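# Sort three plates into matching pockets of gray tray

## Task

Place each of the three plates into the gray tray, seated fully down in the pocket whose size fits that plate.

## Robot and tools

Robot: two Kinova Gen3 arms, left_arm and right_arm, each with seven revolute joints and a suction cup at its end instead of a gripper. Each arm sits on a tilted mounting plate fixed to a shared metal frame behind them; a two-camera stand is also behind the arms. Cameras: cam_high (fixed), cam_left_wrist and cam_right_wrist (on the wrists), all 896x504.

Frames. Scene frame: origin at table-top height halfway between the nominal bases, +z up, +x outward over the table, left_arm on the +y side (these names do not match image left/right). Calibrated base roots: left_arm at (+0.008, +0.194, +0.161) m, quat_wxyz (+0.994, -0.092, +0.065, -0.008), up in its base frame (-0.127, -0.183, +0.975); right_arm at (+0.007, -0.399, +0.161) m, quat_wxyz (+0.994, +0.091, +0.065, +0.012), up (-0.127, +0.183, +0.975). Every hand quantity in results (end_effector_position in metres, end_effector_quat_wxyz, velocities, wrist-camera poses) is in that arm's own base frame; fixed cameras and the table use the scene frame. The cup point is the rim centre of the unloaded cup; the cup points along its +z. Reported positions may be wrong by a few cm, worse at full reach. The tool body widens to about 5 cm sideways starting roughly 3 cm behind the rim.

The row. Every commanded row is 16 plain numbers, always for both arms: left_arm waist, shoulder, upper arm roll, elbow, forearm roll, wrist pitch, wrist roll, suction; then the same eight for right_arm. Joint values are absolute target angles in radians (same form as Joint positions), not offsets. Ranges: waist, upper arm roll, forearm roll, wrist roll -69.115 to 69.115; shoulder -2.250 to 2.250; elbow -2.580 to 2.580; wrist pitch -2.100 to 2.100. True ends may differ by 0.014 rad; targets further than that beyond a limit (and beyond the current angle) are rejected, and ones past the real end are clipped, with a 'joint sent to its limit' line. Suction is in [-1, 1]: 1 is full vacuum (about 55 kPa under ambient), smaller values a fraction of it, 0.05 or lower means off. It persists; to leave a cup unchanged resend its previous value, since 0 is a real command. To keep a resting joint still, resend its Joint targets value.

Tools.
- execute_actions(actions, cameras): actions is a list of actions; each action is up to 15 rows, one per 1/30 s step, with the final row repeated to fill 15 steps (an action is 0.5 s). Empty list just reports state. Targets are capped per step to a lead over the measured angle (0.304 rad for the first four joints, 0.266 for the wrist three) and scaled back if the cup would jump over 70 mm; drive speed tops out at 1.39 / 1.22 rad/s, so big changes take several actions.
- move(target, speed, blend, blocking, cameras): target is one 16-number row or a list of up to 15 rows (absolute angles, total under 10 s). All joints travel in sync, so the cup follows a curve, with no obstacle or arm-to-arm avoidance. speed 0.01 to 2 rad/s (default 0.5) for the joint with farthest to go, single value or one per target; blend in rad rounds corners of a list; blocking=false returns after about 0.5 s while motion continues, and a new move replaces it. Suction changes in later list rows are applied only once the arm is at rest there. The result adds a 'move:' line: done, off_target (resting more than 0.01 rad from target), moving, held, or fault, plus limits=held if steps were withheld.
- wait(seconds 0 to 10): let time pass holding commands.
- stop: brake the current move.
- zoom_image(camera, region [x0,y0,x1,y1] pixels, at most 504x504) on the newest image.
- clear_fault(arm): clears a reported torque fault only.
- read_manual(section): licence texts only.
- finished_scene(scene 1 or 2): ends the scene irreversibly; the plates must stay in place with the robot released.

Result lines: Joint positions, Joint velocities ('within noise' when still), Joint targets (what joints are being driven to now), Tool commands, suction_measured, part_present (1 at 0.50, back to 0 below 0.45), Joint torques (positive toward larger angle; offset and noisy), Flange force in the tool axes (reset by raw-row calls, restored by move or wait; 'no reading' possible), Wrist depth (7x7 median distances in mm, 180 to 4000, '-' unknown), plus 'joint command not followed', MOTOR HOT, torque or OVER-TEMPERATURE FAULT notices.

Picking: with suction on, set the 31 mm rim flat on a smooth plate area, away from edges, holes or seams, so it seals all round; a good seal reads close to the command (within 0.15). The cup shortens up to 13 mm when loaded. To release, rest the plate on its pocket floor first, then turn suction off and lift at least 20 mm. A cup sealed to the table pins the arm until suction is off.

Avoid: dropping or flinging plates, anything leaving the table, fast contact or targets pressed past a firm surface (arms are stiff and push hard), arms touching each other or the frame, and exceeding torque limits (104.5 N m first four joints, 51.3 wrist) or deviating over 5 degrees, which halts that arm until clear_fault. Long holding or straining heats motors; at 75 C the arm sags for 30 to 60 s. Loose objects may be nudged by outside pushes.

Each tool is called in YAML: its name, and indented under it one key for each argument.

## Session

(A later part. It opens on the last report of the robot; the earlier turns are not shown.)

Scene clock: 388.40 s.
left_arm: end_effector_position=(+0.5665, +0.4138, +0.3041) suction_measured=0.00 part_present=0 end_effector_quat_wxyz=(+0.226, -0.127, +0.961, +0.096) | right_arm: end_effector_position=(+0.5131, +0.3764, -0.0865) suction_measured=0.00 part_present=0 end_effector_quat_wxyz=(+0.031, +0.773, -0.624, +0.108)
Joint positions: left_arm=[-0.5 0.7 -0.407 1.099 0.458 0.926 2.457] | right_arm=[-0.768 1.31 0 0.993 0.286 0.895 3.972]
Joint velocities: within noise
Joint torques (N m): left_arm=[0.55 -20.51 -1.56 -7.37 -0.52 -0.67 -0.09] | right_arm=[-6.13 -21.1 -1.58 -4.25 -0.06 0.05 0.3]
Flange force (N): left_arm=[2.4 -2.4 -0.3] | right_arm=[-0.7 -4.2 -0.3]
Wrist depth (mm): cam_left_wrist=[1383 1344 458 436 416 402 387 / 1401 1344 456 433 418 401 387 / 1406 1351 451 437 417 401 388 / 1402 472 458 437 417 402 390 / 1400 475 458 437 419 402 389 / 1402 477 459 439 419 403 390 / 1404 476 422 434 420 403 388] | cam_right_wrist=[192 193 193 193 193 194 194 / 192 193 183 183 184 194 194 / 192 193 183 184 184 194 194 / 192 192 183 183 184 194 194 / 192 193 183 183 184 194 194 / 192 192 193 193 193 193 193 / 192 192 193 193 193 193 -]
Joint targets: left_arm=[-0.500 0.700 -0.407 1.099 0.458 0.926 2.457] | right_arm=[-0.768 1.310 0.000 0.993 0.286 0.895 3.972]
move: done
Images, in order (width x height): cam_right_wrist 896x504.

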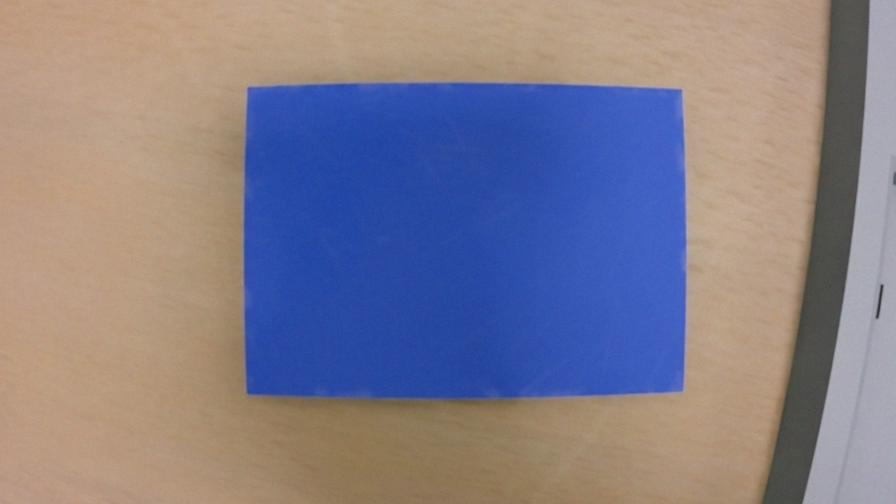

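move:
  target:
    - [-0.5,0.7,-0.407,1.099,0.458,0.926,2.457,0,-0.7035,1.5217,0,0.6036,0.2581,1.0532,4.0897,1]
    - [-0.5,0.7,-0.407,1.099,0.458,0.926,2.457,0,-0.6960,1.5717,0,0.5585,0.2591,1.0466,4.0954,1]
  speed: [0.3,0.04]
  cameras: []

wait:
  seconds: 0.4
  cameras: ["cam_right_wrist"]

Scene clock: 434.83 s.
left_arm: end_effector_position=(+0.5665, +0.4138, +0.3041) suction_measured=0.00 part_present=0 end_effector_quat_wxyz=(+0.226, -0.127, +0.961, +0.096) | right_arm: end_effector_position=(+0.5784, +0.3710, -0.1518) suction_measured=0.31 part_present=0 end_effector_quat_wxyz=(+0.032, +0.773, -0.624, +0.108)
Joint positions: left_arm=[-0.5 0.7 -0.407 1.099 0.458 0.926 2.457] | right_arm=[-0.696 1.572 0 0.558 0.259 1.047 4.095]
Joint velocities: within noise
Joint torques (N m): left_arm=[0.52 -20.48 -1.52 -7.38 -0.53 -0.69 -0.09] | right_arm=[-6.57 -22.86 -1.11 -4.99 -0.08 0.04 0.31]
Flange force (N): left_arm=[2.4 -2.5 -0.4] | right_arm=[-2.0 -6.7 1.3]
Wrist depth (mm): cam_left_wrist=[1376 1357 456 436 414 399 388 / 1390 1353 457 435 419 400 388 / 1382 1361 452 437 418 401 387 / 1397 472 458 439 418 401 390 / 1393 475 456 437 419 402 388 / 1419 478 458 437 418 402 388 / 1402 481 420 436 419 402 388] | cam_right_wrist=[- - - - - - - / - - - - - - - / - - - - - - - / - - - - - - - / - - - - - - - / - - - - - - - / - - - - - - -]
Joint targets: left_arm=[-0.500 0.700 -0.407 1.099 0.458 0.926 2.457] | right_arm=[-0.696 1.572 0.000 0.558 0.259 1.047 4.095]
move: done
No camera images: "cameras" was empty.

Scene clock: 435.23 s.
left_arm: end_effector_position=(+0.5665, +0.4138, +0.3041) suction_measured=0.00 part_present=0 end_effector_quat_wxyz=(+0.226, -0.127, +0.961, +0.096) | right_arm: end_effector_position=(+0.5784, +0.3710, -0.1518) suction_measured=0.90 part_present=1 end_effector_quat_wxyz=(+0.032, +0.773, -0.624, +0.108)
Joint positions: left_arm=[-0.5 0.7 -0.407 1.099 0.458 0.926 2.457] | right_arm=[-0.696 1.572 0 0.558 0.259 1.047 4.095]
Joint velocities: within noise
Joint torques (N m): left_arm=[0.48 -20.54 -1.54 -7.34 -0.51 -0.66 -0.08] | right_arm=[-6.61 -22.87 -1.09 -5 -0.08 0.06 0.28]
Flange force (N): left_arm=[2.2 -2.5 -0.2] | right_arm=[-1.9 -6.7 1.3]
Wrist depth (mm): cam_left_wrist=[1390 1362 457 436 414 401 388 / 1395 1352 457 432 418 401 388 / 1419 1356 452 436 417 403 388 / 1387 474 457 438 420 402 388 / 1408 477 458 437 419 402 389 / 1422 477 461 437 417 403 388 / 1411 479 421 434 418 401 389] | cam_right_wrist=[- - - - - - - / - - - - - - - / - - - - - - - / - - - - - - - / - - - - - - - / - - - - - - - / - - - - - - -]
Joint targets: left_arm=[-0.500 0.700 -0.407 1.099 0.458 0.926 2.457] | right_arm=[-0.696 1.572 0.000 0.558 0.259 1.047 4.095]
Tool commands: left_gripper/suction=+0.0 right_gripper/suction=+1.0
wait: 0.40 s; at rest by 0.17 s
Images, in order (width x height): cam_right_wrist 896x504.

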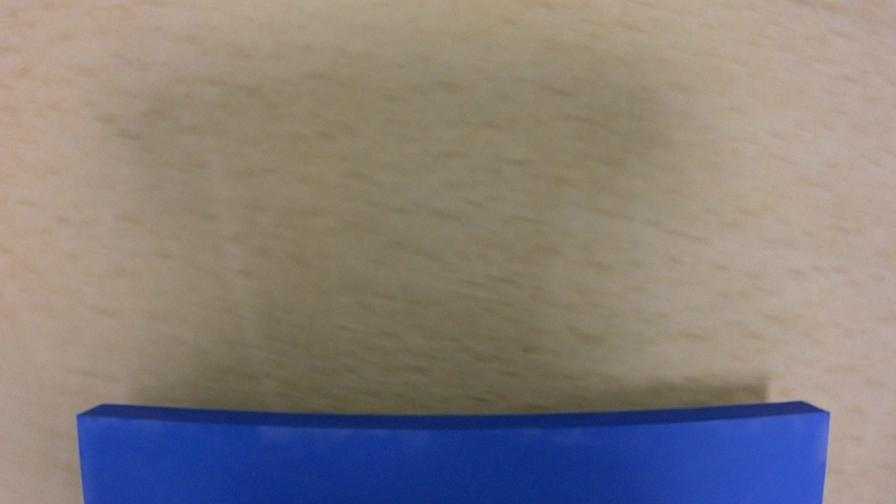

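move:
  target:
    - [-0.5,0.7,-0.407,1.099,0.458,0.926,2.457,0,-0.7035,1.5217,0,0.6036,0.2581,1.0532,4.0897,1]
    - [-0.5,0.7,-0.407,1.099,0.458,0.926,2.457,0,-0.7133,1.4565,0,0.6624,0.2568,1.0618,4.0823,1]
    - [-0.5,0.7,-0.407,1.099,0.458,0.926,2.457,0,-0.5533,1.0515,0,1.5567,0.4295,0.5633,2.2769,1]
  speed: [0.15,0.4,0.7]
  blend: [0.02,0.03,0]
  cameras: ["cam_right_wrist"]

zoom_image:
  camera: "cam_right_wrist"
  region: [160, 20, 440, 178]

zoom_image:
  camera: "cam_right_wrist"
  region: [440, 20, 720, 178]

zoom_image:
  camera: "cam_right_wrist"
  region: [160, 300, 440, 458]

zoom_image:
  camera: "cam_right_wrist"
  region: [440, 300, 720, 458]

Scene clock: 448.50 s.
left_arm: end_effector_position=(+0.5665, +0.4138, +0.3041) suction_measured=0.00 part_present=0 end_effector_quat_wxyz=(+0.226, -0.127, +0.961, +0.096) | right_arm: end_effector_position=(+0.4950, +0.2043, -0.0465) suction_measured=0.98 part_present=1 end_effector_quat_wxyz=(+0.061, -0.028, +0.993, -0.094)
Joint positions: left_arm=[-0.5 0.7 -0.407 1.099 0.458 0.926 2.457] | right_arm=[-0.553 1.052 0 1.557 0.429 0.563 2.277]
Joint velocities: within noise
Joint torques (N m): left_arm=[0.46 -20.52 -1.58 -7.38 -0.56 -0.69 -0.12] | right_arm=[-5.4 -18.09 -1.9 -2.4 -0.1 0.14 0.29]
Flange force (N): left_arm=[2.3 -2.6 -0.3] | right_arm=[-3.4 -0.4 0.2]
Wrist depth (mm): cam_left_wrist=[1385 1362 456 436 413 401 386 / 1415 1346 457 433 418 402 386 / 1411 1366 454 437 420 400 388 / 1398 472 460 438 420 401 387 / 1409 477 457 438 419 401 388 / 1401 477 459 438 419 402 388 / 1409 476 422 435 419 403 390] | cam_right_wrist=[201 202 202 202 202 203 203 / - 188 199 199 200 186 203 / 188 188 199 199 200 200 203 / 188 189 199 200 200 196 203 / 188 189 199 200 200 196 203 / 188 188 199 199 200 183 204 / - - - - - - -]
Joint targets: left_arm=[-0.500 0.700 -0.407 1.099 0.458 0.926 2.457] | right_arm=[-0.553 1.052 0.000 1.557 0.429 0.563 2.277]
move: done
Images, in order (width x height): cam_right_wrist 896x504.

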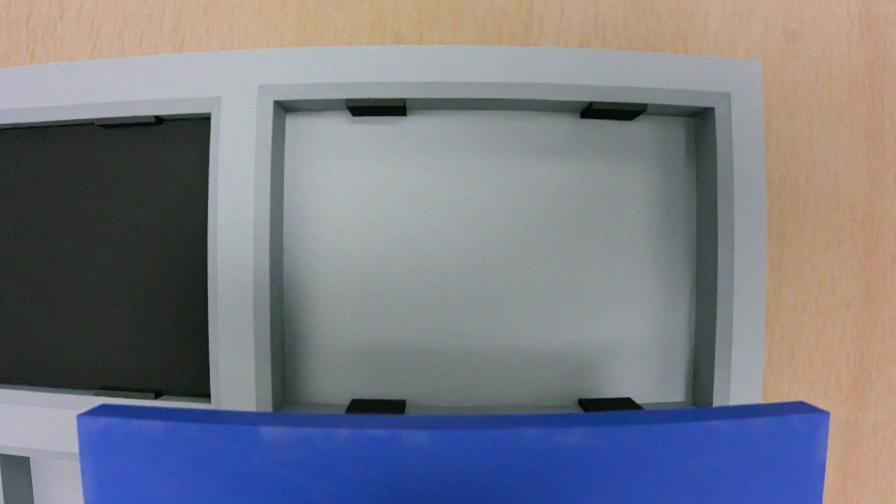

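Scaled by 1.800 from the camera's 896x504 image, which has a finer 1280x720 frame.

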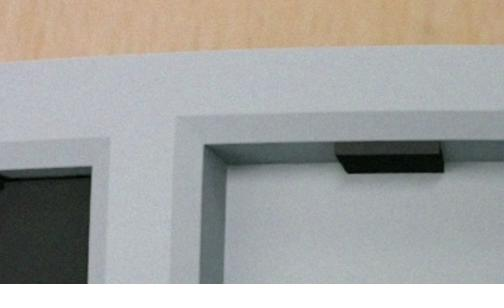

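Scaled by 1.800 from the camera's 896x504 image, which has a finer 1280x720 frame.

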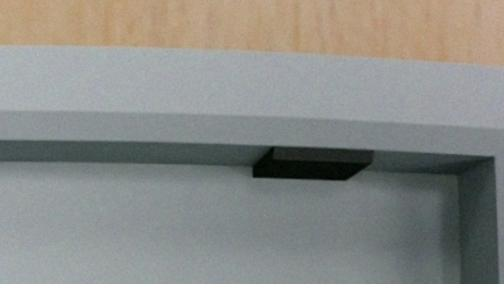

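Scaled by 1.800 from the camera's 896x504 image, which has a finer 1280x720 frame.

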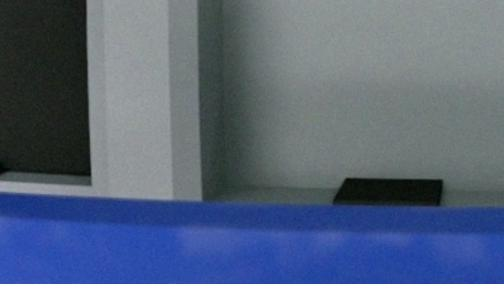

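Scaled by 1.800 from the camera's 896x504 image, which has a finer 1280x720 frame.

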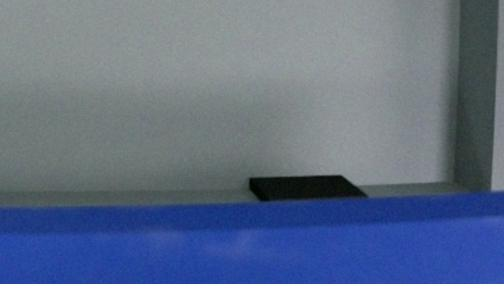

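move:
  target: [-0.5,0.7,-0.407,1.099,0.458,0.926,2.457,0,-0.44631,1.11700,0,1.63791,0.58128,0.41195,2.20771,1]
  speed: 0.3
  cameras: ["cam_right_wrist"]

Scene clock: 490.17 s.
left_arm: end_effector_position=(+0.5665, +0.4138, +0.3041) suction_measured=0.00 part_present=0 end_effector_quat_wxyz=(+0.226, -0.127, +0.961, +0.096) | right_arm: end_effector_position=(+0.4941, +0.1416, -0.0913) suction_measured=0.98 part_present=1 end_effector_quat_wxyz=(+0.062, -0.025, +0.993, -0.094)
Joint positions: left_arm=[-0.5 0.7 -0.407 1.099 0.458 0.926 2.457] | right_arm=[-0.446 1.117 0 1.638 0.581 0.412 2.208]
Joint velocities: within noise
Joint torques (N m): left_arm=[0.5 -20.57 -1.54 -7.44 -0.52 -0.66 -0.11] | right_arm=[-5.22 -17.67 -1.87 -1.37 -0.08 0.18 0.3]
Flange force (N): left_arm=[2.6 -2.7 -0.2] | right_arm=[-2.9 -1.0 0.4]
Wrist depth (mm): cam_left_wrist=[1386 1338 459 437 415 401 388 / 1402 1368 454 432 418 402 388 / 1401 1361 452 435 418 401 387 / 1396 473 458 438 417 401 389 / 1411 478 458 436 418 401 388 / 1403 476 457 438 419 402 388 / 1398 478 423 434 420 403 388] | cam_right_wrist=[- - - - - - - / - - - - - - - / - - - - - - - / - - - - - - - / - - - - - - - / - - - - - - - / - - - - - - -]
Joint targets: left_arm=[-0.500 0.700 -0.407 1.099 0.458 0.926 2.457] | right_arm=[-0.446 1.117 0.000 1.638 0.581 0.412 2.208]
move: done
Images, in order (width x height): cam_right_wrist 896x504.

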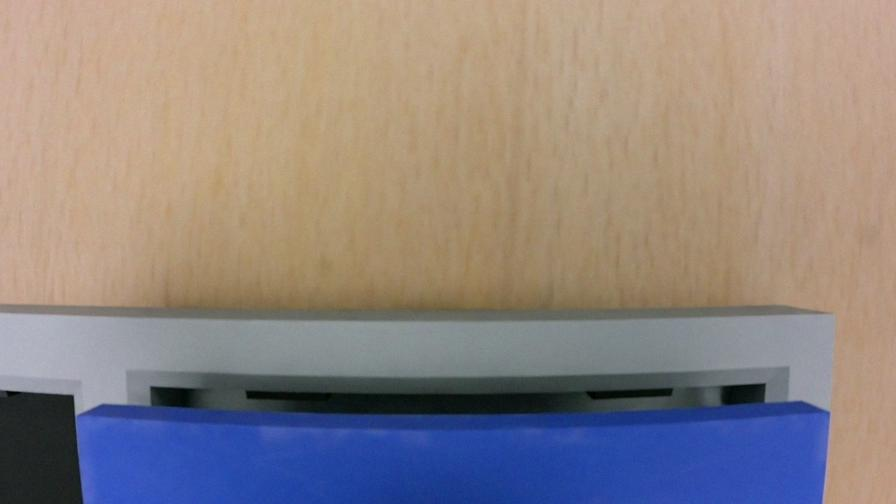

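move:
  target:
    - [-0.5,0.7,-0.407,1.099,0.458,0.926,2.457,0,-0.44691,1.11660,0,1.64061,0.58128,0.41005,2.20771,1]
    - [-0.5,0.7,-0.407,1.099,0.458,0.926,2.457,0,-0.43590,1.17175,0,1.61320,0.62189,0.38513,2.17468,1]
  speed: [0.05,0.06]
  cameras: ["cam_right_wrist"]

Scene clock: 509.70 s.
left_arm: end_effector_position=(+0.5665, +0.4138, +0.3041) suction_measured=0.00 part_present=0 end_effector_quat_wxyz=(+0.226, -0.127, +0.961, +0.096) | right_arm: end_effector_position=(+0.4964, +0.1370, -0.1159) suction_measured=1.00 part_present=1 end_effector_quat_wxyz=(+0.061, -0.025, +0.993, -0.094)
Joint positions: left_arm=[-0.5 0.7 -0.407 1.099 0.458 0.926 2.457] | right_arm=[-0.436 1.172 0 1.613 0.622 0.385 2.175]
Joint velocities: within noise
Joint torques (N m): left_arm=[0.53 -20.51 -1.57 -7.45 -0.51 -0.65 -0.1] | right_arm=[-6.05 -18.03 -2.68 -1.34 -0.18 -0.18 0.27]
Flange force (N): left_arm=[2.8 -2.6 -0.3] | right_arm=[-3.5 -2.4 0.9]
Wrist depth (mm): cam_left_wrist=[1387 1346 457 437 414 401 387 / 1401 1361 457 433 418 403 388 / 1403 1346 455 437 418 401 388 / 1398 473 456 436 419 401 388 / 1390 478 458 438 418 404 388 / 1419 477 458 439 419 403 387 / 1408 478 420 434 421 402 389] | cam_right_wrist=[- - - - - - - / - - - - - - - / - - - - - - - / - - - - - - - / - - - - - - - / - - - - - - - / - - - - - - -]
Joint targets: left_arm=[-0.500 0.700 -0.407 1.099 0.458 0.926 2.457] | right_arm=[-0.436 1.172 0.000 1.613 0.622 0.385 2.175]
move: done
Images, in order (width x height): cam_right_wrist 896x504.

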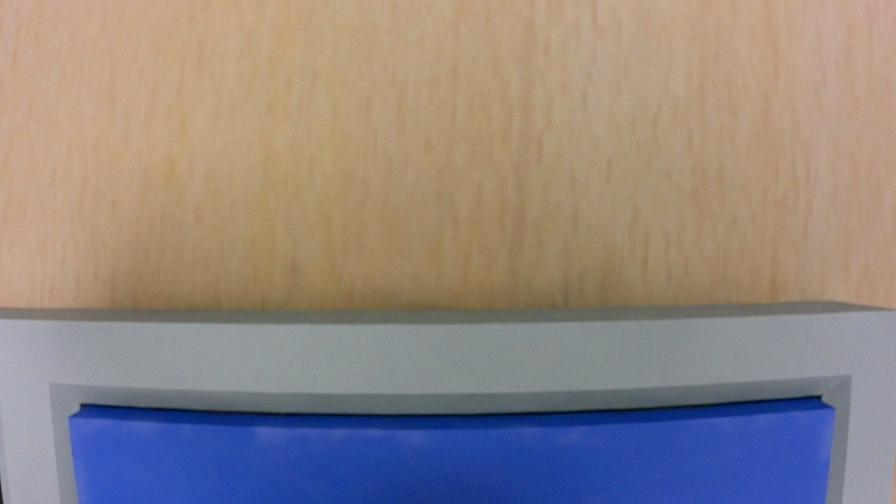

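move:
  target: [-0.5,0.7,-0.407,1.099,0.458,0.926,2.457,0,-0.43127,1.19494,0,1.60167,0.63896,0.37466,2.16079,1]
  speed: 0.03
  cameras: ["cam_right_wrist"]

Scene clock: 515.50 s.
left_arm: end_effector_position=(+0.5665, +0.4138, +0.3041) suction_measured=0.00 part_present=0 end_effector_quat_wxyz=(+0.226, -0.127, +0.961, +0.096) | right_arm: end_effector_position=(+0.4975, +0.1352, -0.1261) suction_measured=0.98 part_present=1 end_effector_quat_wxyz=(+0.061, -0.025, +0.993, -0.093)
Joint positions: left_arm=[-0.5 0.7 -0.407 1.099 0.458 0.926 2.457] | right_arm=[-0.431 1.195 0 1.602 0.639 0.375 2.161]
Joint velocities: within noise
Joint torques (N m): left_arm=[0.47 -20.47 -1.54 -7.36 -0.55 -0.7 -0.11] | right_arm=[-6.19 -16.08 -3.06 -1.09 -0.27 -0.39 0.27]
Flange force (N): left_arm=[2.3 -2.6 -0.4] | right_arm=[-3.3 -3.7 -3.3]
Wrist depth (mm): cam_left_wrist=[1394 1350 456 437 415 400 386 / 1393 1364 455 433 419 401 388 / 1405 1350 455 436 419 401 389 / 1417 475 459 437 420 402 387 / 1404 477 459 439 420 403 389 / 1394 477 459 437 417 401 389 / 1392 476 420 434 420 402 389] | cam_right_wrist=[- - - - - - - / - - - - - - - / - - - - - - - / - - - - - - - / - - - - - - - / - - - - - - - / - - - - - - -]
Joint targets: left_arm=[-0.500 0.700 -0.407 1.099 0.458 0.926 2.457] | right_arm=[-0.431 1.195 0.000 1.602 0.639 0.375 2.161]
move: done
Images, in order (width x height): cam_right_wrist 896x504.

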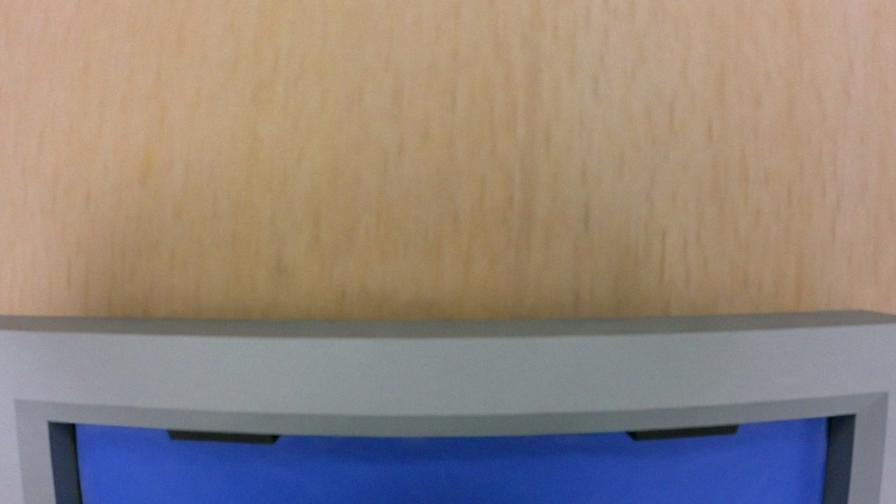

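move:
  target: [-0.5,0.7,-0.407,1.099,0.458,0.926,2.457,0,-0.43061,1.19826,0,1.60002,0.6414,0.37316,2.15881,1]
  speed: 0.03
  cameras: ["cam_right_wrist"]

Scene clock: 522.13 s.
left_arm: end_effector_position=(+0.5665, +0.4138, +0.3041) suction_measured=0.00 part_present=0 end_effector_quat_wxyz=(+0.226, -0.127, +0.961, +0.096) | right_arm: end_effector_position=(+0.4976, +0.1350, -0.1275) suction_measured=0.99 part_present=1 end_effector_quat_wxyz=(+0.061, -0.025, +0.993, -0.093)
Joint positions: left_arm=[-0.5 0.7 -0.407 1.099 0.458 0.926 2.457] | right_arm=[-0.431 1.198 0 1.6 0.641 0.373 2.159]
Joint velocities: within noise
Joint torques (N m): left_arm=[0.48 -20.54 -1.55 -7.37 -0.52 -0.64 -0.11] | right_arm=[-4.16 -7.32 -1.88 -2.63 0.11 -1.89 0.26]
Flange force (N): left_arm=[2.4 -2.6 -0.2] | right_arm=[2.9 -6.2 -27.5]
Wrist depth (mm): cam_left_wrist=[1376 1347 457 435 416 400 386 / 1398 1353 458 434 417 401 388 / 1401 1350 454 439 420 400 387 / 1400 473 456 437 419 402 388 / 1423 475 459 438 419 402 389 / 1402 478 458 437 419 400 388 / 1403 477 422 436 420 402 389] | cam_right_wrist=[- - - - - - - / - - - - - - - / - - - - - - - / - - - - - - - / - - - - - - - / - - - - - - - / - - - - - - -]
Joint targets: left_arm=[-0.500 0.700 -0.407 1.099 0.458 0.926 2.457] | right_arm=[-0.431 1.198 0.000 1.600 0.641 0.373 2.159]
move: done
Images, in order (width x height): cam_right_wrist 896x504.

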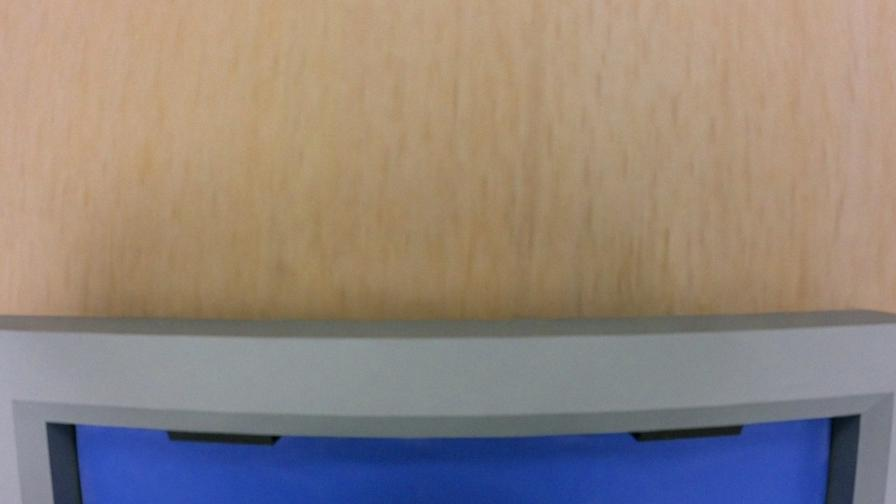

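move:
  target: [-0.5,0.7,-0.407,1.099,0.458,0.926,2.457,0,-0.43061,1.19826,0,1.60002,0.6414,0.37316,2.15881,0]
  cameras: []

wait:
  seconds: 0.5
  cameras: []

move:
  target:
    - [-0.5,0.7,-0.407,1.099,0.458,0.926,2.457,0,-0.44691,1.1166,0,1.64061,0.58128,0.41005,2.20771,0]
    - [-0.5,0.7,-0.407,1.099,0.458,0.926,2.457,0,-0.5533,1.0515,0,1.5567,0.4295,0.5633,2.2769,0]
    - [-0.5,0.7,-0.407,1.099,0.458,0.926,2.457,0,-0.9832,1.3178,0,1.1007,0.2851,0.8274,1.6082,0]
  speed: [0.15,0.6,0.7]
  blend: [0.01,0.1,0]
  cameras: ["cam_right_wrist","cam_high"]

zoom_image:
  camera: "cam_right_wrist"
  region: [0, 0, 448, 252]

zoom_image:
  camera: "cam_right_wrist"
  region: [448, 252, 896, 504]

Scene clock: 535.43 s.
left_arm: end_effector_position=(+0.5665, +0.4138, +0.3041) suction_measured=0.00 part_present=0 end_effector_quat_wxyz=(+0.226, -0.127, +0.961, +0.096) | right_arm: end_effector_position=(+0.4976, +0.1350, -0.1276) suction_measured=0.00 part_present=0 end_effector_quat_wxyz=(+0.061, -0.025, +0.993, -0.093)
Joint positions: left_arm=[-0.5 0.7 -0.407 1.099 0.458 0.926 2.457] | right_arm=[-0.431 1.198 0 1.6 0.641 0.373 2.159]
Joint velocities: within noise
Joint torques (N m): left_arm=[0.5 -20.55 -1.61 -7.35 -0.51 -0.67 -0.13] | right_arm=[-3.41 -3.5 -1.6 -2.24 0.14 -2.14 0.26]
Flange force (N): left_arm=[2.1 -2.5 -0.2] | right_arm=[3.4 -6.6 -36.1]
Wrist depth (mm): cam_left_wrist=[1401 1351 457 436 415 401 387 / 1402 1348 458 434 419 401 388 / 1392 1364 456 436 418 402 387 / 1411 474 457 437 418 401 389 / 1383 476 459 438 420 403 388 / 1405 477 460 437 420 401 388 / 1410 476 421 434 420 402 388] | cam_right_wrist=[- - - - - - - / - - - - - - - / - - - - - - - / - - - - - - - / - - - - - - - / - - - - - - - / - - - - - - -]
Joint targets: left_arm=[-0.500 0.700 -0.407 1.099 0.458 0.926 2.457] | right_arm=[-0.431 1.198 0.000 1.600 0.641 0.373 2.159]
move: done
No camera images: "cameras" was empty.

Scene clock: 535.93 s.
left_arm: end_effector_position=(+0.5665, +0.4138, +0.3041) suction_measured=0.00 part_present=0 end_effector_quat_wxyz=(+0.226, -0.127, +0.961, +0.096) | right_arm: end_effector_position=(+0.4976, +0.1350, -0.1276) suction_measured=0.00 part_present=0 end_effector_quat_wxyz=(+0.061, -0.025, +0.993, -0.093)
Joint positions: left_arm=[-0.5 0.7 -0.407 1.099 0.458 0.926 2.457] | right_arm=[-0.431 1.198 0 1.6 0.641 0.373 2.159]
Joint velocities: within noise
Joint torques (N m): left_arm=[0.48 -20.54 -1.56 -7.36 -0.53 -0.63 -0.1] | right_arm=[-3.44 -3.47 -1.56 -2.25 0.12 -2.1 0.28]
Flange force (N): left_arm=[2.3 -2.6 -0.2] | right_arm=[3.5 -6.7 -36.1]
Wrist depth (mm): cam_left_wrist=[1378 1350 458 436 414 400 388 / 1402 1352 457 432 417 401 387 / 1393 1356 455 438 417 403 388 / 1391 472 457 438 418 402 388 / 1388 476 457 437 418 402 387 / 1410 478 458 438 418 403 388 / 1420 478 423 435 419 404 390] | cam_right_wrist=[- - - - - - - / - - - - - - - / - - - - - - - / - - - - - - - / - - - - - - - / - - - - - - - / - - - - - - -]
Joint targets: left_arm=[-0.500 0.700 -0.407 1.099 0.458 0.926 2.457] | right_arm=[-0.431 1.198 0.000 1.600 0.641 0.373 2.159]
Tool commands: left_gripper/suction=+0.0 right_gripper/suction=+0.0
wait: 0.50 s; at rest by 0.17 s
No camera images: "cameras" was empty.

Scene clock: 538.13 s.
left_arm: end_effector_position=(+0.5665, +0.4138, +0.3041) suction_measured=0.00 part_present=0 end_effector_quat_wxyz=(+0.226, -0.127, +0.961, +0.096) | right_arm: end_effector_position=(+0.3969, +0.4479, -0.1150) suction_measured=0.00 part_present=0 end_effector_quat_wxyz=(+0.079, +0.171, +0.979, -0.080)
Joint positions: left_arm=[-0.5 0.7 -0.407 1.099 0.458 0.926 2.457] | right_arm=[-0.983 1.318 0 1.101 0.285 0.827 1.608]
Joint velocities: within noise
Joint torques (N m): left_arm=[0.52 -20.57 -1.55 -7.35 -0.51 -0.64 -0.09] | right_arm=[-5.76 -20.57 -1.54 -3.86 -0.1 0.17 0.27]
Flange force (N): left_arm=[2.2 -2.5 -0.1] | right_arm=[-2.5 3.1 -0.3]
Wrist depth (mm): cam_left_wrist=[1389 1334 456 438 415 401 387 / 1397 1358 457 433 417 401 387 / 1390 1347 454 437 417 400 387 / 1405 472 459 437 420 401 387 / 1421 478 458 438 418 402 389 / 1398 477 461 439 420 401 388 / 1415 477 421 435 420 402 389] | cam_right_wrist=[191 192 182 182 183 193 193 / 191 182 182 182 183 183 193 / 192 182 182 182 183 183 194 / 192 182 182 183 183 183 194 / 192 182 182 183 183 183 194 / 192 182 183 183 183 183 194 / 192 192 193 193 193 194 194]
Joint targets: left_arm=[-0.500 0.700 -0.407 1.099 0.458 0.926 2.457] | right_arm=[-0.983 1.318 0.000 1.101 0.285 0.827 1.608]
move: done; blend cut to 0.0766 rad at target 2
Images, in order (width x height): cam_high 896x504, cam_right_wrist 896x504.

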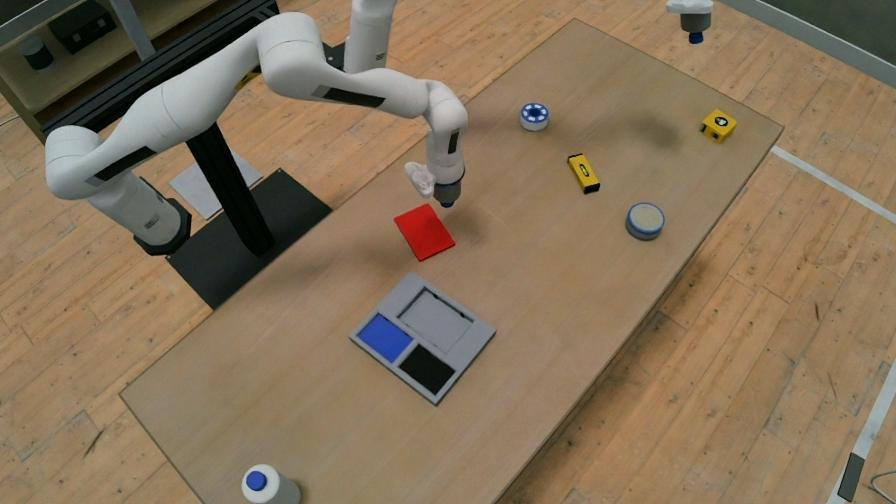

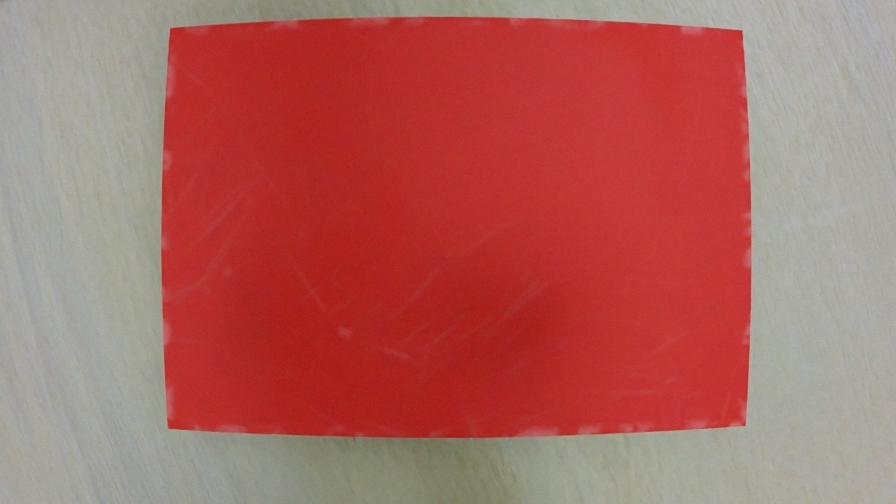

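Scaled by 1.125 from the camera's 896x504 image, which has a finer 1280x720 frame.

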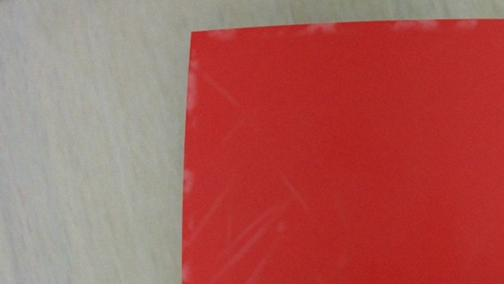

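Scaled by 1.125 from the camera's 896x504 image, which has a finer 1280x720 frame.

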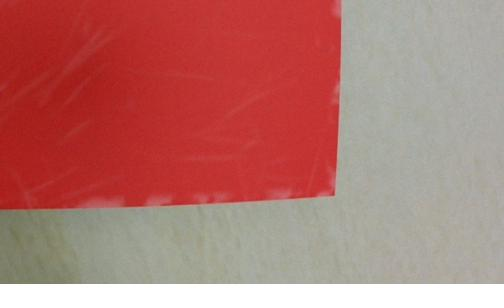

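move:
  target:
    - [-0.5,0.7,-0.407,1.099,0.458,0.926,2.457,0,-0.9450,1.3171,0,1.3363,0.3823,0.5982,1.5222,1]
    - [-0.5,0.7,-0.407,1.099,0.458,0.926,2.457,0,-0.9363,1.3642,0,1.3107,0.3968,0.5768,1.5141,1]
  speed: [0.3,0.04]
  cameras: []

wait:
  seconds: 0.6
  cameras: []

move:
  target:
    - [-0.5,0.7,-0.407,1.099,0.458,0.926,2.457,0,-0.9450,1.3171,0,1.3363,0.3823,0.5982,1.5222,1]
    - [-0.5,0.7,-0.407,1.099,0.458,0.926,2.457,0,-0.9563,1.2558,0,1.3696,0.3634,0.6260,1.5327,1]
    - [-0.5,0.7,-0.407,1.099,0.458,0.926,2.457,0,-0.6902,1.1183,0,1.1948,0.2948,0.8695,2.3061,1]
  speed: [0.15,0.3,0.6]
  blend: [0.01,0.02,0]
  cameras: ["cam_right_wrist"]

zoom_image:
  camera: "cam_right_wrist"
  region: [160, 20, 440, 178]

zoom_image:
  camera: "cam_right_wrist"
  region: [500, 20, 780, 178]

zoom_image:
  camera: "cam_right_wrist"
  region: [160, 290, 440, 448]

zoom_image:
  camera: "cam_right_wrist"
  region: [500, 290, 780, 448]

Scene clock: 581.67 s.
left_arm: end_effector_position=(+0.5665, +0.4138, +0.3041) suction_measured=0.00 part_present=0 end_effector_quat_wxyz=(+0.226, -0.127, +0.961, +0.096) | right_arm: end_effector_position=(+0.3831, +0.3804, -0.1791) suction_measured=0.33 part_present=0 end_effector_quat_wxyz=(+0.079, +0.171, +0.979, -0.080)
Joint positions: left_arm=[-0.5 0.7 -0.407 1.099 0.458 0.926 2.457] | right_arm=[-0.936 1.364 0 1.311 0.397 0.577 1.514]
Joint velocities: within noise
Joint torques (N m): left_arm=[0.51 -20.53 -1.54 -7.41 -0.55 -0.66 -0.07] | right_arm=[-5.68 -20.05 -1.78 -2.58 -0.12 0.17 0.26]
Flange force (N): left_arm=[2.6 -2.5 -0.2] | right_arm=[-2.7 2.6 1.2]
Wrist depth (mm): cam_left_wrist=[1384 1353 457 436 415 399 387 / 1404 1355 458 435 418 401 388 / 1412 1362 455 437 417 401 387 / 1402 472 457 437 418 402 388 / 1406 478 459 439 420 401 389 / 1408 476 458 437 419 403 387 / 1398 478 422 435 419 401 390] | cam_right_wrist=[- - - - - - - / - - - - - - - / - - - - - - - / - - - - - - - / - - - - - - - / - - - - - - - / - - - - - - -]
Joint targets: left_arm=[-0.500 0.700 -0.407 1.099 0.458 0.926 2.457] | right_arm=[-0.936 1.364 0.000 1.311 0.397 0.577 1.514]
move: done
No camera images: "cameras" was empty.

Scene clock: 582.27 s.
left_arm: end_effector_position=(+0.5665, +0.4138, +0.3041) suction_measured=0.00 part_present=0 end_effector_quat_wxyz=(+0.226, -0.127, +0.961, +0.096) | right_arm: end_effector_position=(+0.3831, +0.3804, -0.1791) suction_measured=0.99 part_present=1 end_effector_quat_wxyz=(+0.079, +0.171, +0.979, -0.080)
Joint positions: left_arm=[-0.5 0.7 -0.407 1.099 0.458 0.926 2.457] | right_arm=[-0.936 1.364 0 1.311 0.397 0.577 1.514]
Joint velocities: within noise
Joint torques (N m): left_arm=[0.49 -20.55 -1.59 -7.41 -0.49 -0.65 -0.09] | right_arm=[-5.65 -20.11 -1.8 -2.59 -0.1 0.15 0.3]
Flange force (N): left_arm=[2.5 -2.6 -0.2] | right_arm=[-2.6 2.6 1.3]
Wrist depth (mm): cam_left_wrist=[1388 1331 457 435 416 401 386 / 1421 1352 456 434 419 400 387 / 1400 1356 454 436 418 401 387 / 1417 474 459 438 416 401 388 / 1406 475 459 436 419 403 388 / 1394 479 459 437 420 404 389 / 1419 479 421 434 421 402 390] | cam_right_wrist=[- - - - - - - / - - - - - - - / - - - - - - - / - - - - - - - / - - - - - - - / - - - - - - - / - - - - - - -]
Joint targets: left_arm=[-0.500 0.700 -0.407 1.099 0.458 0.926 2.457] | right_arm=[-0.936 1.364 0.000 1.311 0.397 0.577 1.514]
Tool commands: left_gripper/suction=+0.0 right_gripper/suction=+1.0
wait: 0.60 s; at rest by 0.17 s
No camera images: "cameras" was empty.

Scene clock: 584.47 s.
left_arm: end_effector_position=(+0.5665, +0.4138, +0.3041) suction_measured=0.00 part_present=0 end_effector_quat_wxyz=(+0.226, -0.127, +0.961, +0.096) | right_arm: end_effector_position=(+0.5214, +0.3187, -0.0132) suction_measured=0.98 part_present=1 end_effector_quat_wxyz=(+0.062, -0.025, +0.993, -0.094)
Joint positions: left_arm=[-0.5 0.7 -0.407 1.099 0.458 0.926 2.457] | right_arm=[-0.69 1.118 0 1.195 0.295 0.869 2.306]
Joint velocities: within noise
Joint torques (N m): left_arm=[0.48 -20.51 -1.58 -7.37 -0.55 -0.64 -0.06] | right_arm=[-5.98 -20.54 -1.8 -4.23 -0.11 0.11 0.3]
Flange force (N): left_arm=[2.5 -2.5 -0.2] | right_arm=[-4.1 1.0 0.5]
Wrist depth (mm): cam_left_wrist=[1392 1347 456 435 415 400 387 / 1392 1358 458 435 416 401 388 / 1393 1354 454 437 419 401 388 / 1401 473 458 438 418 402 388 / 1393 477 456 437 418 401 389 / 1396 479 458 439 418 402 389 / 1398 479 421 435 418 403 389] | cam_right_wrist=[228 229 231 231 231 230 253 / 228 249 249 249 249 230 230 / 229 249 249 249 250 230 230 / 229 232 249 250 250 230 230 / 229 249 249 249 250 230 231 / - - - - - - - / - - - - - - -]
Joint targets: left_arm=[-0.500 0.700 -0.407 1.099 0.458 0.926 2.457] | right_arm=[-0.690 1.118 0.000 1.195 0.295 0.869 2.306]
move: done
Images, in order (width x height): cam_right_wrist 896x504.

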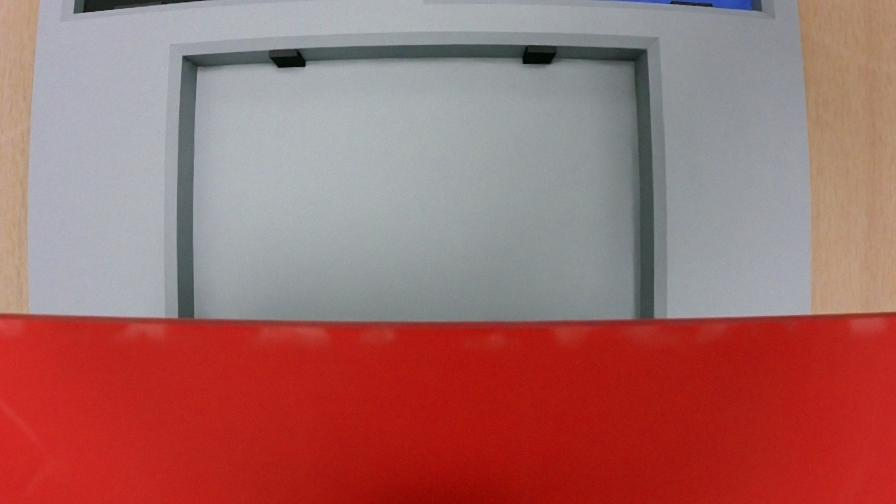

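Scaled by 1.800 from the camera's 896x504 image, which has a finer 1280x720 frame.

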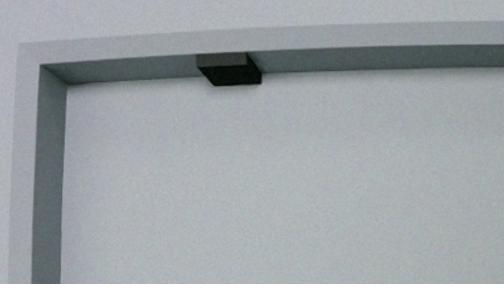

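Scaled by 1.800 from the camera's 896x504 image, which has a finer 1280x720 frame.

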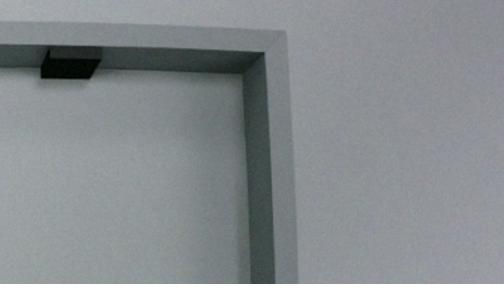

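Scaled by 1.800 from the camera's 896x504 image, which has a finer 1280x720 frame.

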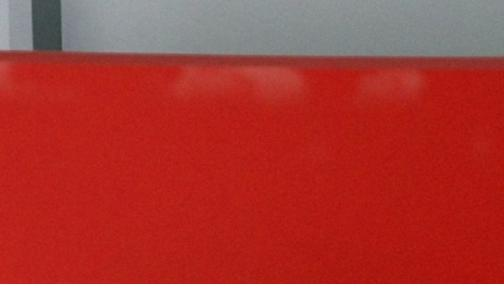

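Scaled by 1.800 from the camera's 896x504 image, which has a finer 1280x720 frame.

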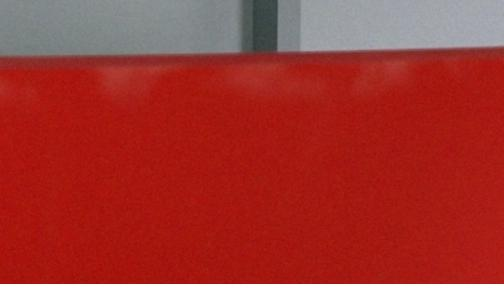

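move:
  target: [-0.5,0.7,-0.407,1.099,0.458,0.926,2.457,0,-0.55592,1.2448,0,1.25901,0.37125,0.65999,2.34222,1]
  speed: 0.3
  cameras: ["cam_right_wrist"]

Scene clock: 626.80 s.
left_arm: end_effector_position=(+0.5665, +0.4138, +0.3041) suction_measured=0.00 part_present=0 end_effector_quat_wxyz=(+0.226, -0.127, +0.961, +0.096) | right_arm: end_effector_position=(+0.5459, +0.2376, -0.1024) suction_measured=0.99 part_present=1 end_effector_quat_wxyz=(+0.061, -0.027, +0.993, -0.094)
Joint positions: left_arm=[-0.5 0.7 -0.407 1.099 0.458 0.926 2.457] | right_arm=[-0.556 1.245 0 1.259 0.371 0.66 2.342]
Joint velocities: within noise
Joint torques (N m): left_arm=[0.48 -20.52 -1.56 -7.39 -0.51 -0.67 -0.12] | right_arm=[-5.8 -20.51 -1.79 -3.11 -0.04 0.16 0.29]
Flange force (N): left_arm=[2.4 -2.6 -0.3] | right_arm=[-3.7 0.4 1.4]
Wrist depth (mm): cam_left_wrist=[1395 1366 455 436 416 401 388 / 1395 1356 457 434 418 401 388 / 1399 1366 454 437 419 401 389 / 1393 472 457 437 418 401 389 / 1404 479 457 437 418 402 388 / 1418 476 459 439 419 402 388 / 1412 476 421 434 420 404 389] | cam_right_wrist=[- - - - - - - / - - - - - - - / - - - - - - - / - - - - - - - / - - - - - - - / - - - - - - - / - - - - - - -]
Joint targets: left_arm=[-0.500 0.700 -0.407 1.099 0.458 0.926 2.457] | right_arm=[-0.556 1.245 0.000 1.259 0.371 0.660 2.342]
move: done
Images, in order (width x height): cam_right_wrist 896x504.

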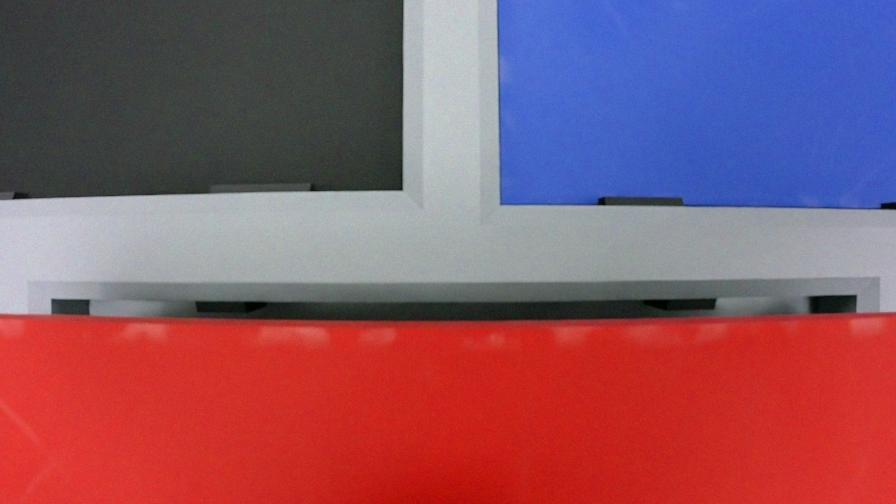

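move:
  target: [-0.5,0.7,-0.407,1.099,0.458,0.926,2.457,0,-0.54579,1.2951,0,1.23094,0.38281,0.63725,2.33742,1]
  speed: 0.05
  cameras: ["cam_right_wrist"]

Scene clock: 644.03 s.
left_arm: end_effector_position=(+0.5665, +0.4138, +0.3041) suction_measured=0.00 part_present=0 end_effector_quat_wxyz=(+0.226, -0.127, +0.961, +0.096) | right_arm: end_effector_position=(+0.5492, +0.2326, -0.1267) suction_measured=0.99 part_present=1 end_effector_quat_wxyz=(+0.061, -0.026, +0.993, -0.094)
Joint positions: left_arm=[-0.5 0.7 -0.407 1.099 0.458 0.926 2.457] | right_arm=[-0.546 1.295 0 1.231 0.383 0.637 2.337]
Joint velocities: within noise
Joint torques (N m): left_arm=[0.5 -20.5 -1.53 -7.45 -0.52 -0.65 -0.15] | right_arm=[-6.29 -19.28 -2.18 -2.93 -0.19 -0.17 0.27]
Flange force (N): left_arm=[2.7 -2.8 -0.3] | right_arm=[-3.6 -1.2 -1.3]
Wrist depth (mm): cam_left_wrist=[1395 1362 457 435 416 401 388 / 1413 1364 458 432 418 401 386 / 1415 1341 453 439 417 403 388 / 1392 472 458 437 418 402 388 / 1414 477 457 437 419 403 389 / 1399 476 460 439 420 403 389 / 1402 478 423 436 420 402 389] | cam_right_wrist=[- - - - - - - / - - - - - - - / - - - - - - - / - - - - - - - / - - - - - - - / - - - - - - - / - - - - - - -]
Joint targets: left_arm=[-0.500 0.700 -0.407 1.099 0.458 0.926 2.457] | right_arm=[-0.546 1.295 0.000 1.231 0.383 0.637 2.337]
move: done
Images, in order (width x height): cam_right_wrist 896x504.

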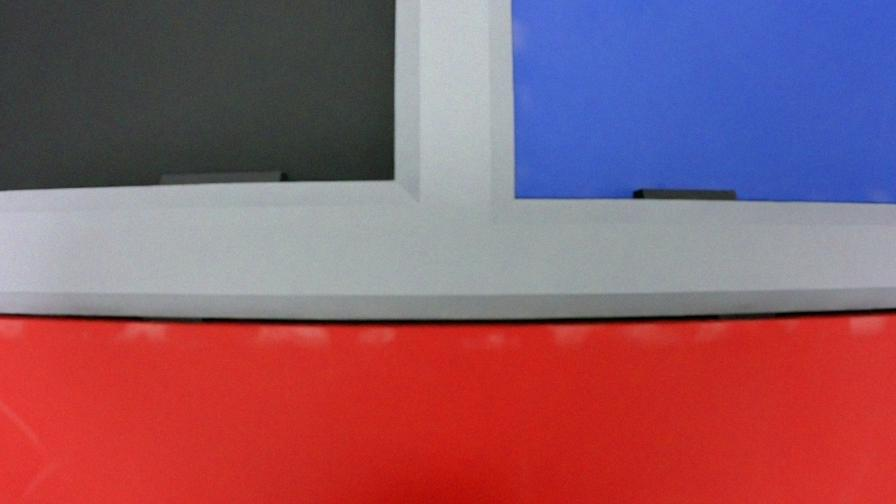

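Looks aligned. Press down.

move:
  target: [-0.5,0.7,-0.407,1.099,0.458,0.926,2.457,0,-0.54159,1.31741,0,1.21816,0.3879,0.62748,2.33531,1]
  speed: 0.03
  cameras: ["cam_right_wrist"]

Scene clock: 648.40 s.
left_arm: end_effector_position=(+0.5665, +0.4138, +0.3041) suction_measured=0.00 part_present=0 end_effector_quat_wxyz=(+0.226, -0.127, +0.961, +0.096) | right_arm: end_effector_position=(+0.5504, +0.2305, -0.1375) suction_measured=0.99 part_present=1 end_effector_quat_wxyz=(+0.061, -0.026, +0.993, -0.094)
Joint positions: left_arm=[-0.5 0.7 -0.407 1.099 0.458 0.926 2.457] | right_arm=[-0.542 1.317 0 1.218 0.388 0.627 2.335]
Joint velocities: within noise
Joint torques (N m): left_arm=[0.49 -20.48 -1.54 -7.44 -0.54 -0.64 -0.09] | right_arm=[-5.82 -16.52 -2.09 -2.45 -0.17 -0.44 0.27]
Flange force (N): left_arm=[2.9 -2.7 -0.3] | right_arm=[-2.7 -1.9 -6.8]
Wrist depth (mm): cam_left_wrist=[1393 1344 456 436 415 400 387 / 1408 1343 457 434 417 401 386 / 1381 1342 454 436 418 401 388 / 1398 474 457 438 419 403 390 / 1407 474 459 437 419 399 388 / 1404 478 459 437 419 402 388 / 1393 476 421 434 420 401 389] | cam_right_wrist=[- - - - - - - / - - - - - - - / - - - - - - - / - - - - - - - / - - - - - - - / - - - - - - - / - - - - - - -]
Joint targets: left_arm=[-0.500 0.700 -0.407 1.099 0.458 0.926 2.457] | right_arm=[-0.542 1.317 0.000 1.218 0.388 0.627 2.335]
move: done
Images, in order (width x height): cam_right_wrist 896x504.

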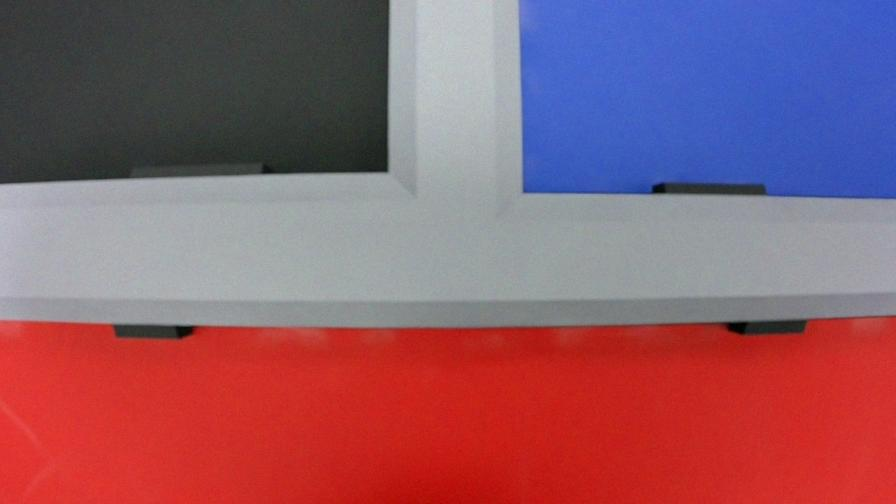

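move:
  target: [-0.5,0.7,-0.407,1.099,0.458,0.926,2.457,0,-0.54104,1.32031,0,1.2165,0.38856,0.62621,2.33504,1]
  speed: 0.03
  cameras: ["cam_right_wrist"]

Scene clock: 655.50 s.
left_arm: end_effector_position=(+0.5665, +0.4138, +0.3041) suction_measured=0.00 part_present=0 end_effector_quat_wxyz=(+0.226, -0.127, +0.961, +0.096) | right_arm: end_effector_position=(+0.5506, +0.2302, -0.1389) suction_measured=1.00 part_present=1 end_effector_quat_wxyz=(+0.061, -0.026, +0.993, -0.094)
Joint positions: left_arm=[-0.5 0.7 -0.407 1.099 0.458 0.926 2.457] | right_arm=[-0.541 1.32 0 1.216 0.389 0.626 2.335]
Joint velocities: within noise
Joint torques (N m): left_arm=[0.45 -20.48 -1.57 -7.44 -0.52 -0.66 -0.11] | right_arm=[-2.6 -2.13 -0.67 -3.41 0.4 -3.79 0.25]
Flange force (N): left_arm=[2.7 -2.8 -0.3] | right_arm=[9.2 -8.7 -41.9]
Wrist depth (mm): cam_left_wrist=[1377 1361 456 435 415 402 388 / 1390 1348 455 432 418 401 387 / 1414 1354 453 437 417 401 389 / 1420 475 458 436 418 402 387 / 1400 477 457 437 419 401 387 / 1412 476 459 438 420 402 388 / 1411 479 422 435 421 403 389] | cam_right_wrist=[- - - - - - - / - - - - - - - / - - - - - - - / - - - - - - - / - - - - - - - / - - - - - - - / - - - - - - -]
Joint targets: left_arm=[-0.500 0.700 -0.407 1.099 0.458 0.926 2.457] | right_arm=[-0.541 1.320 0.000 1.216 0.389 0.626 2.335]
move: done
Images, in order (width x height): cam_right_wrist 896x504.

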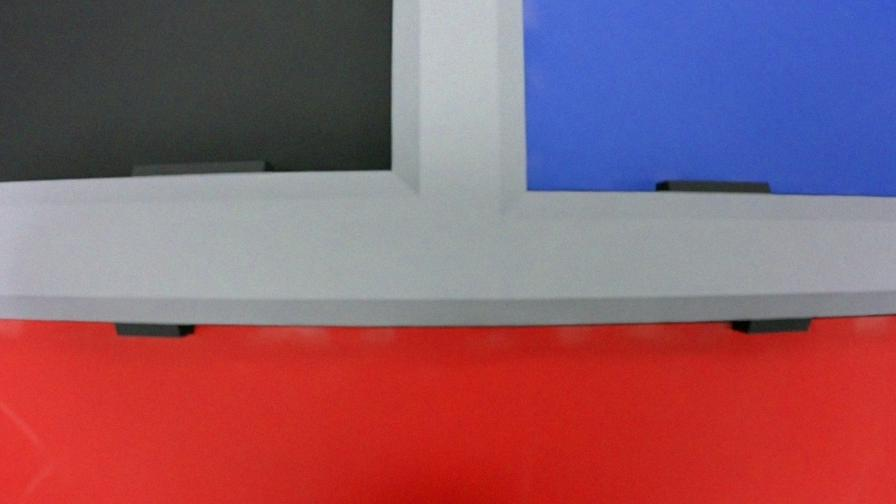

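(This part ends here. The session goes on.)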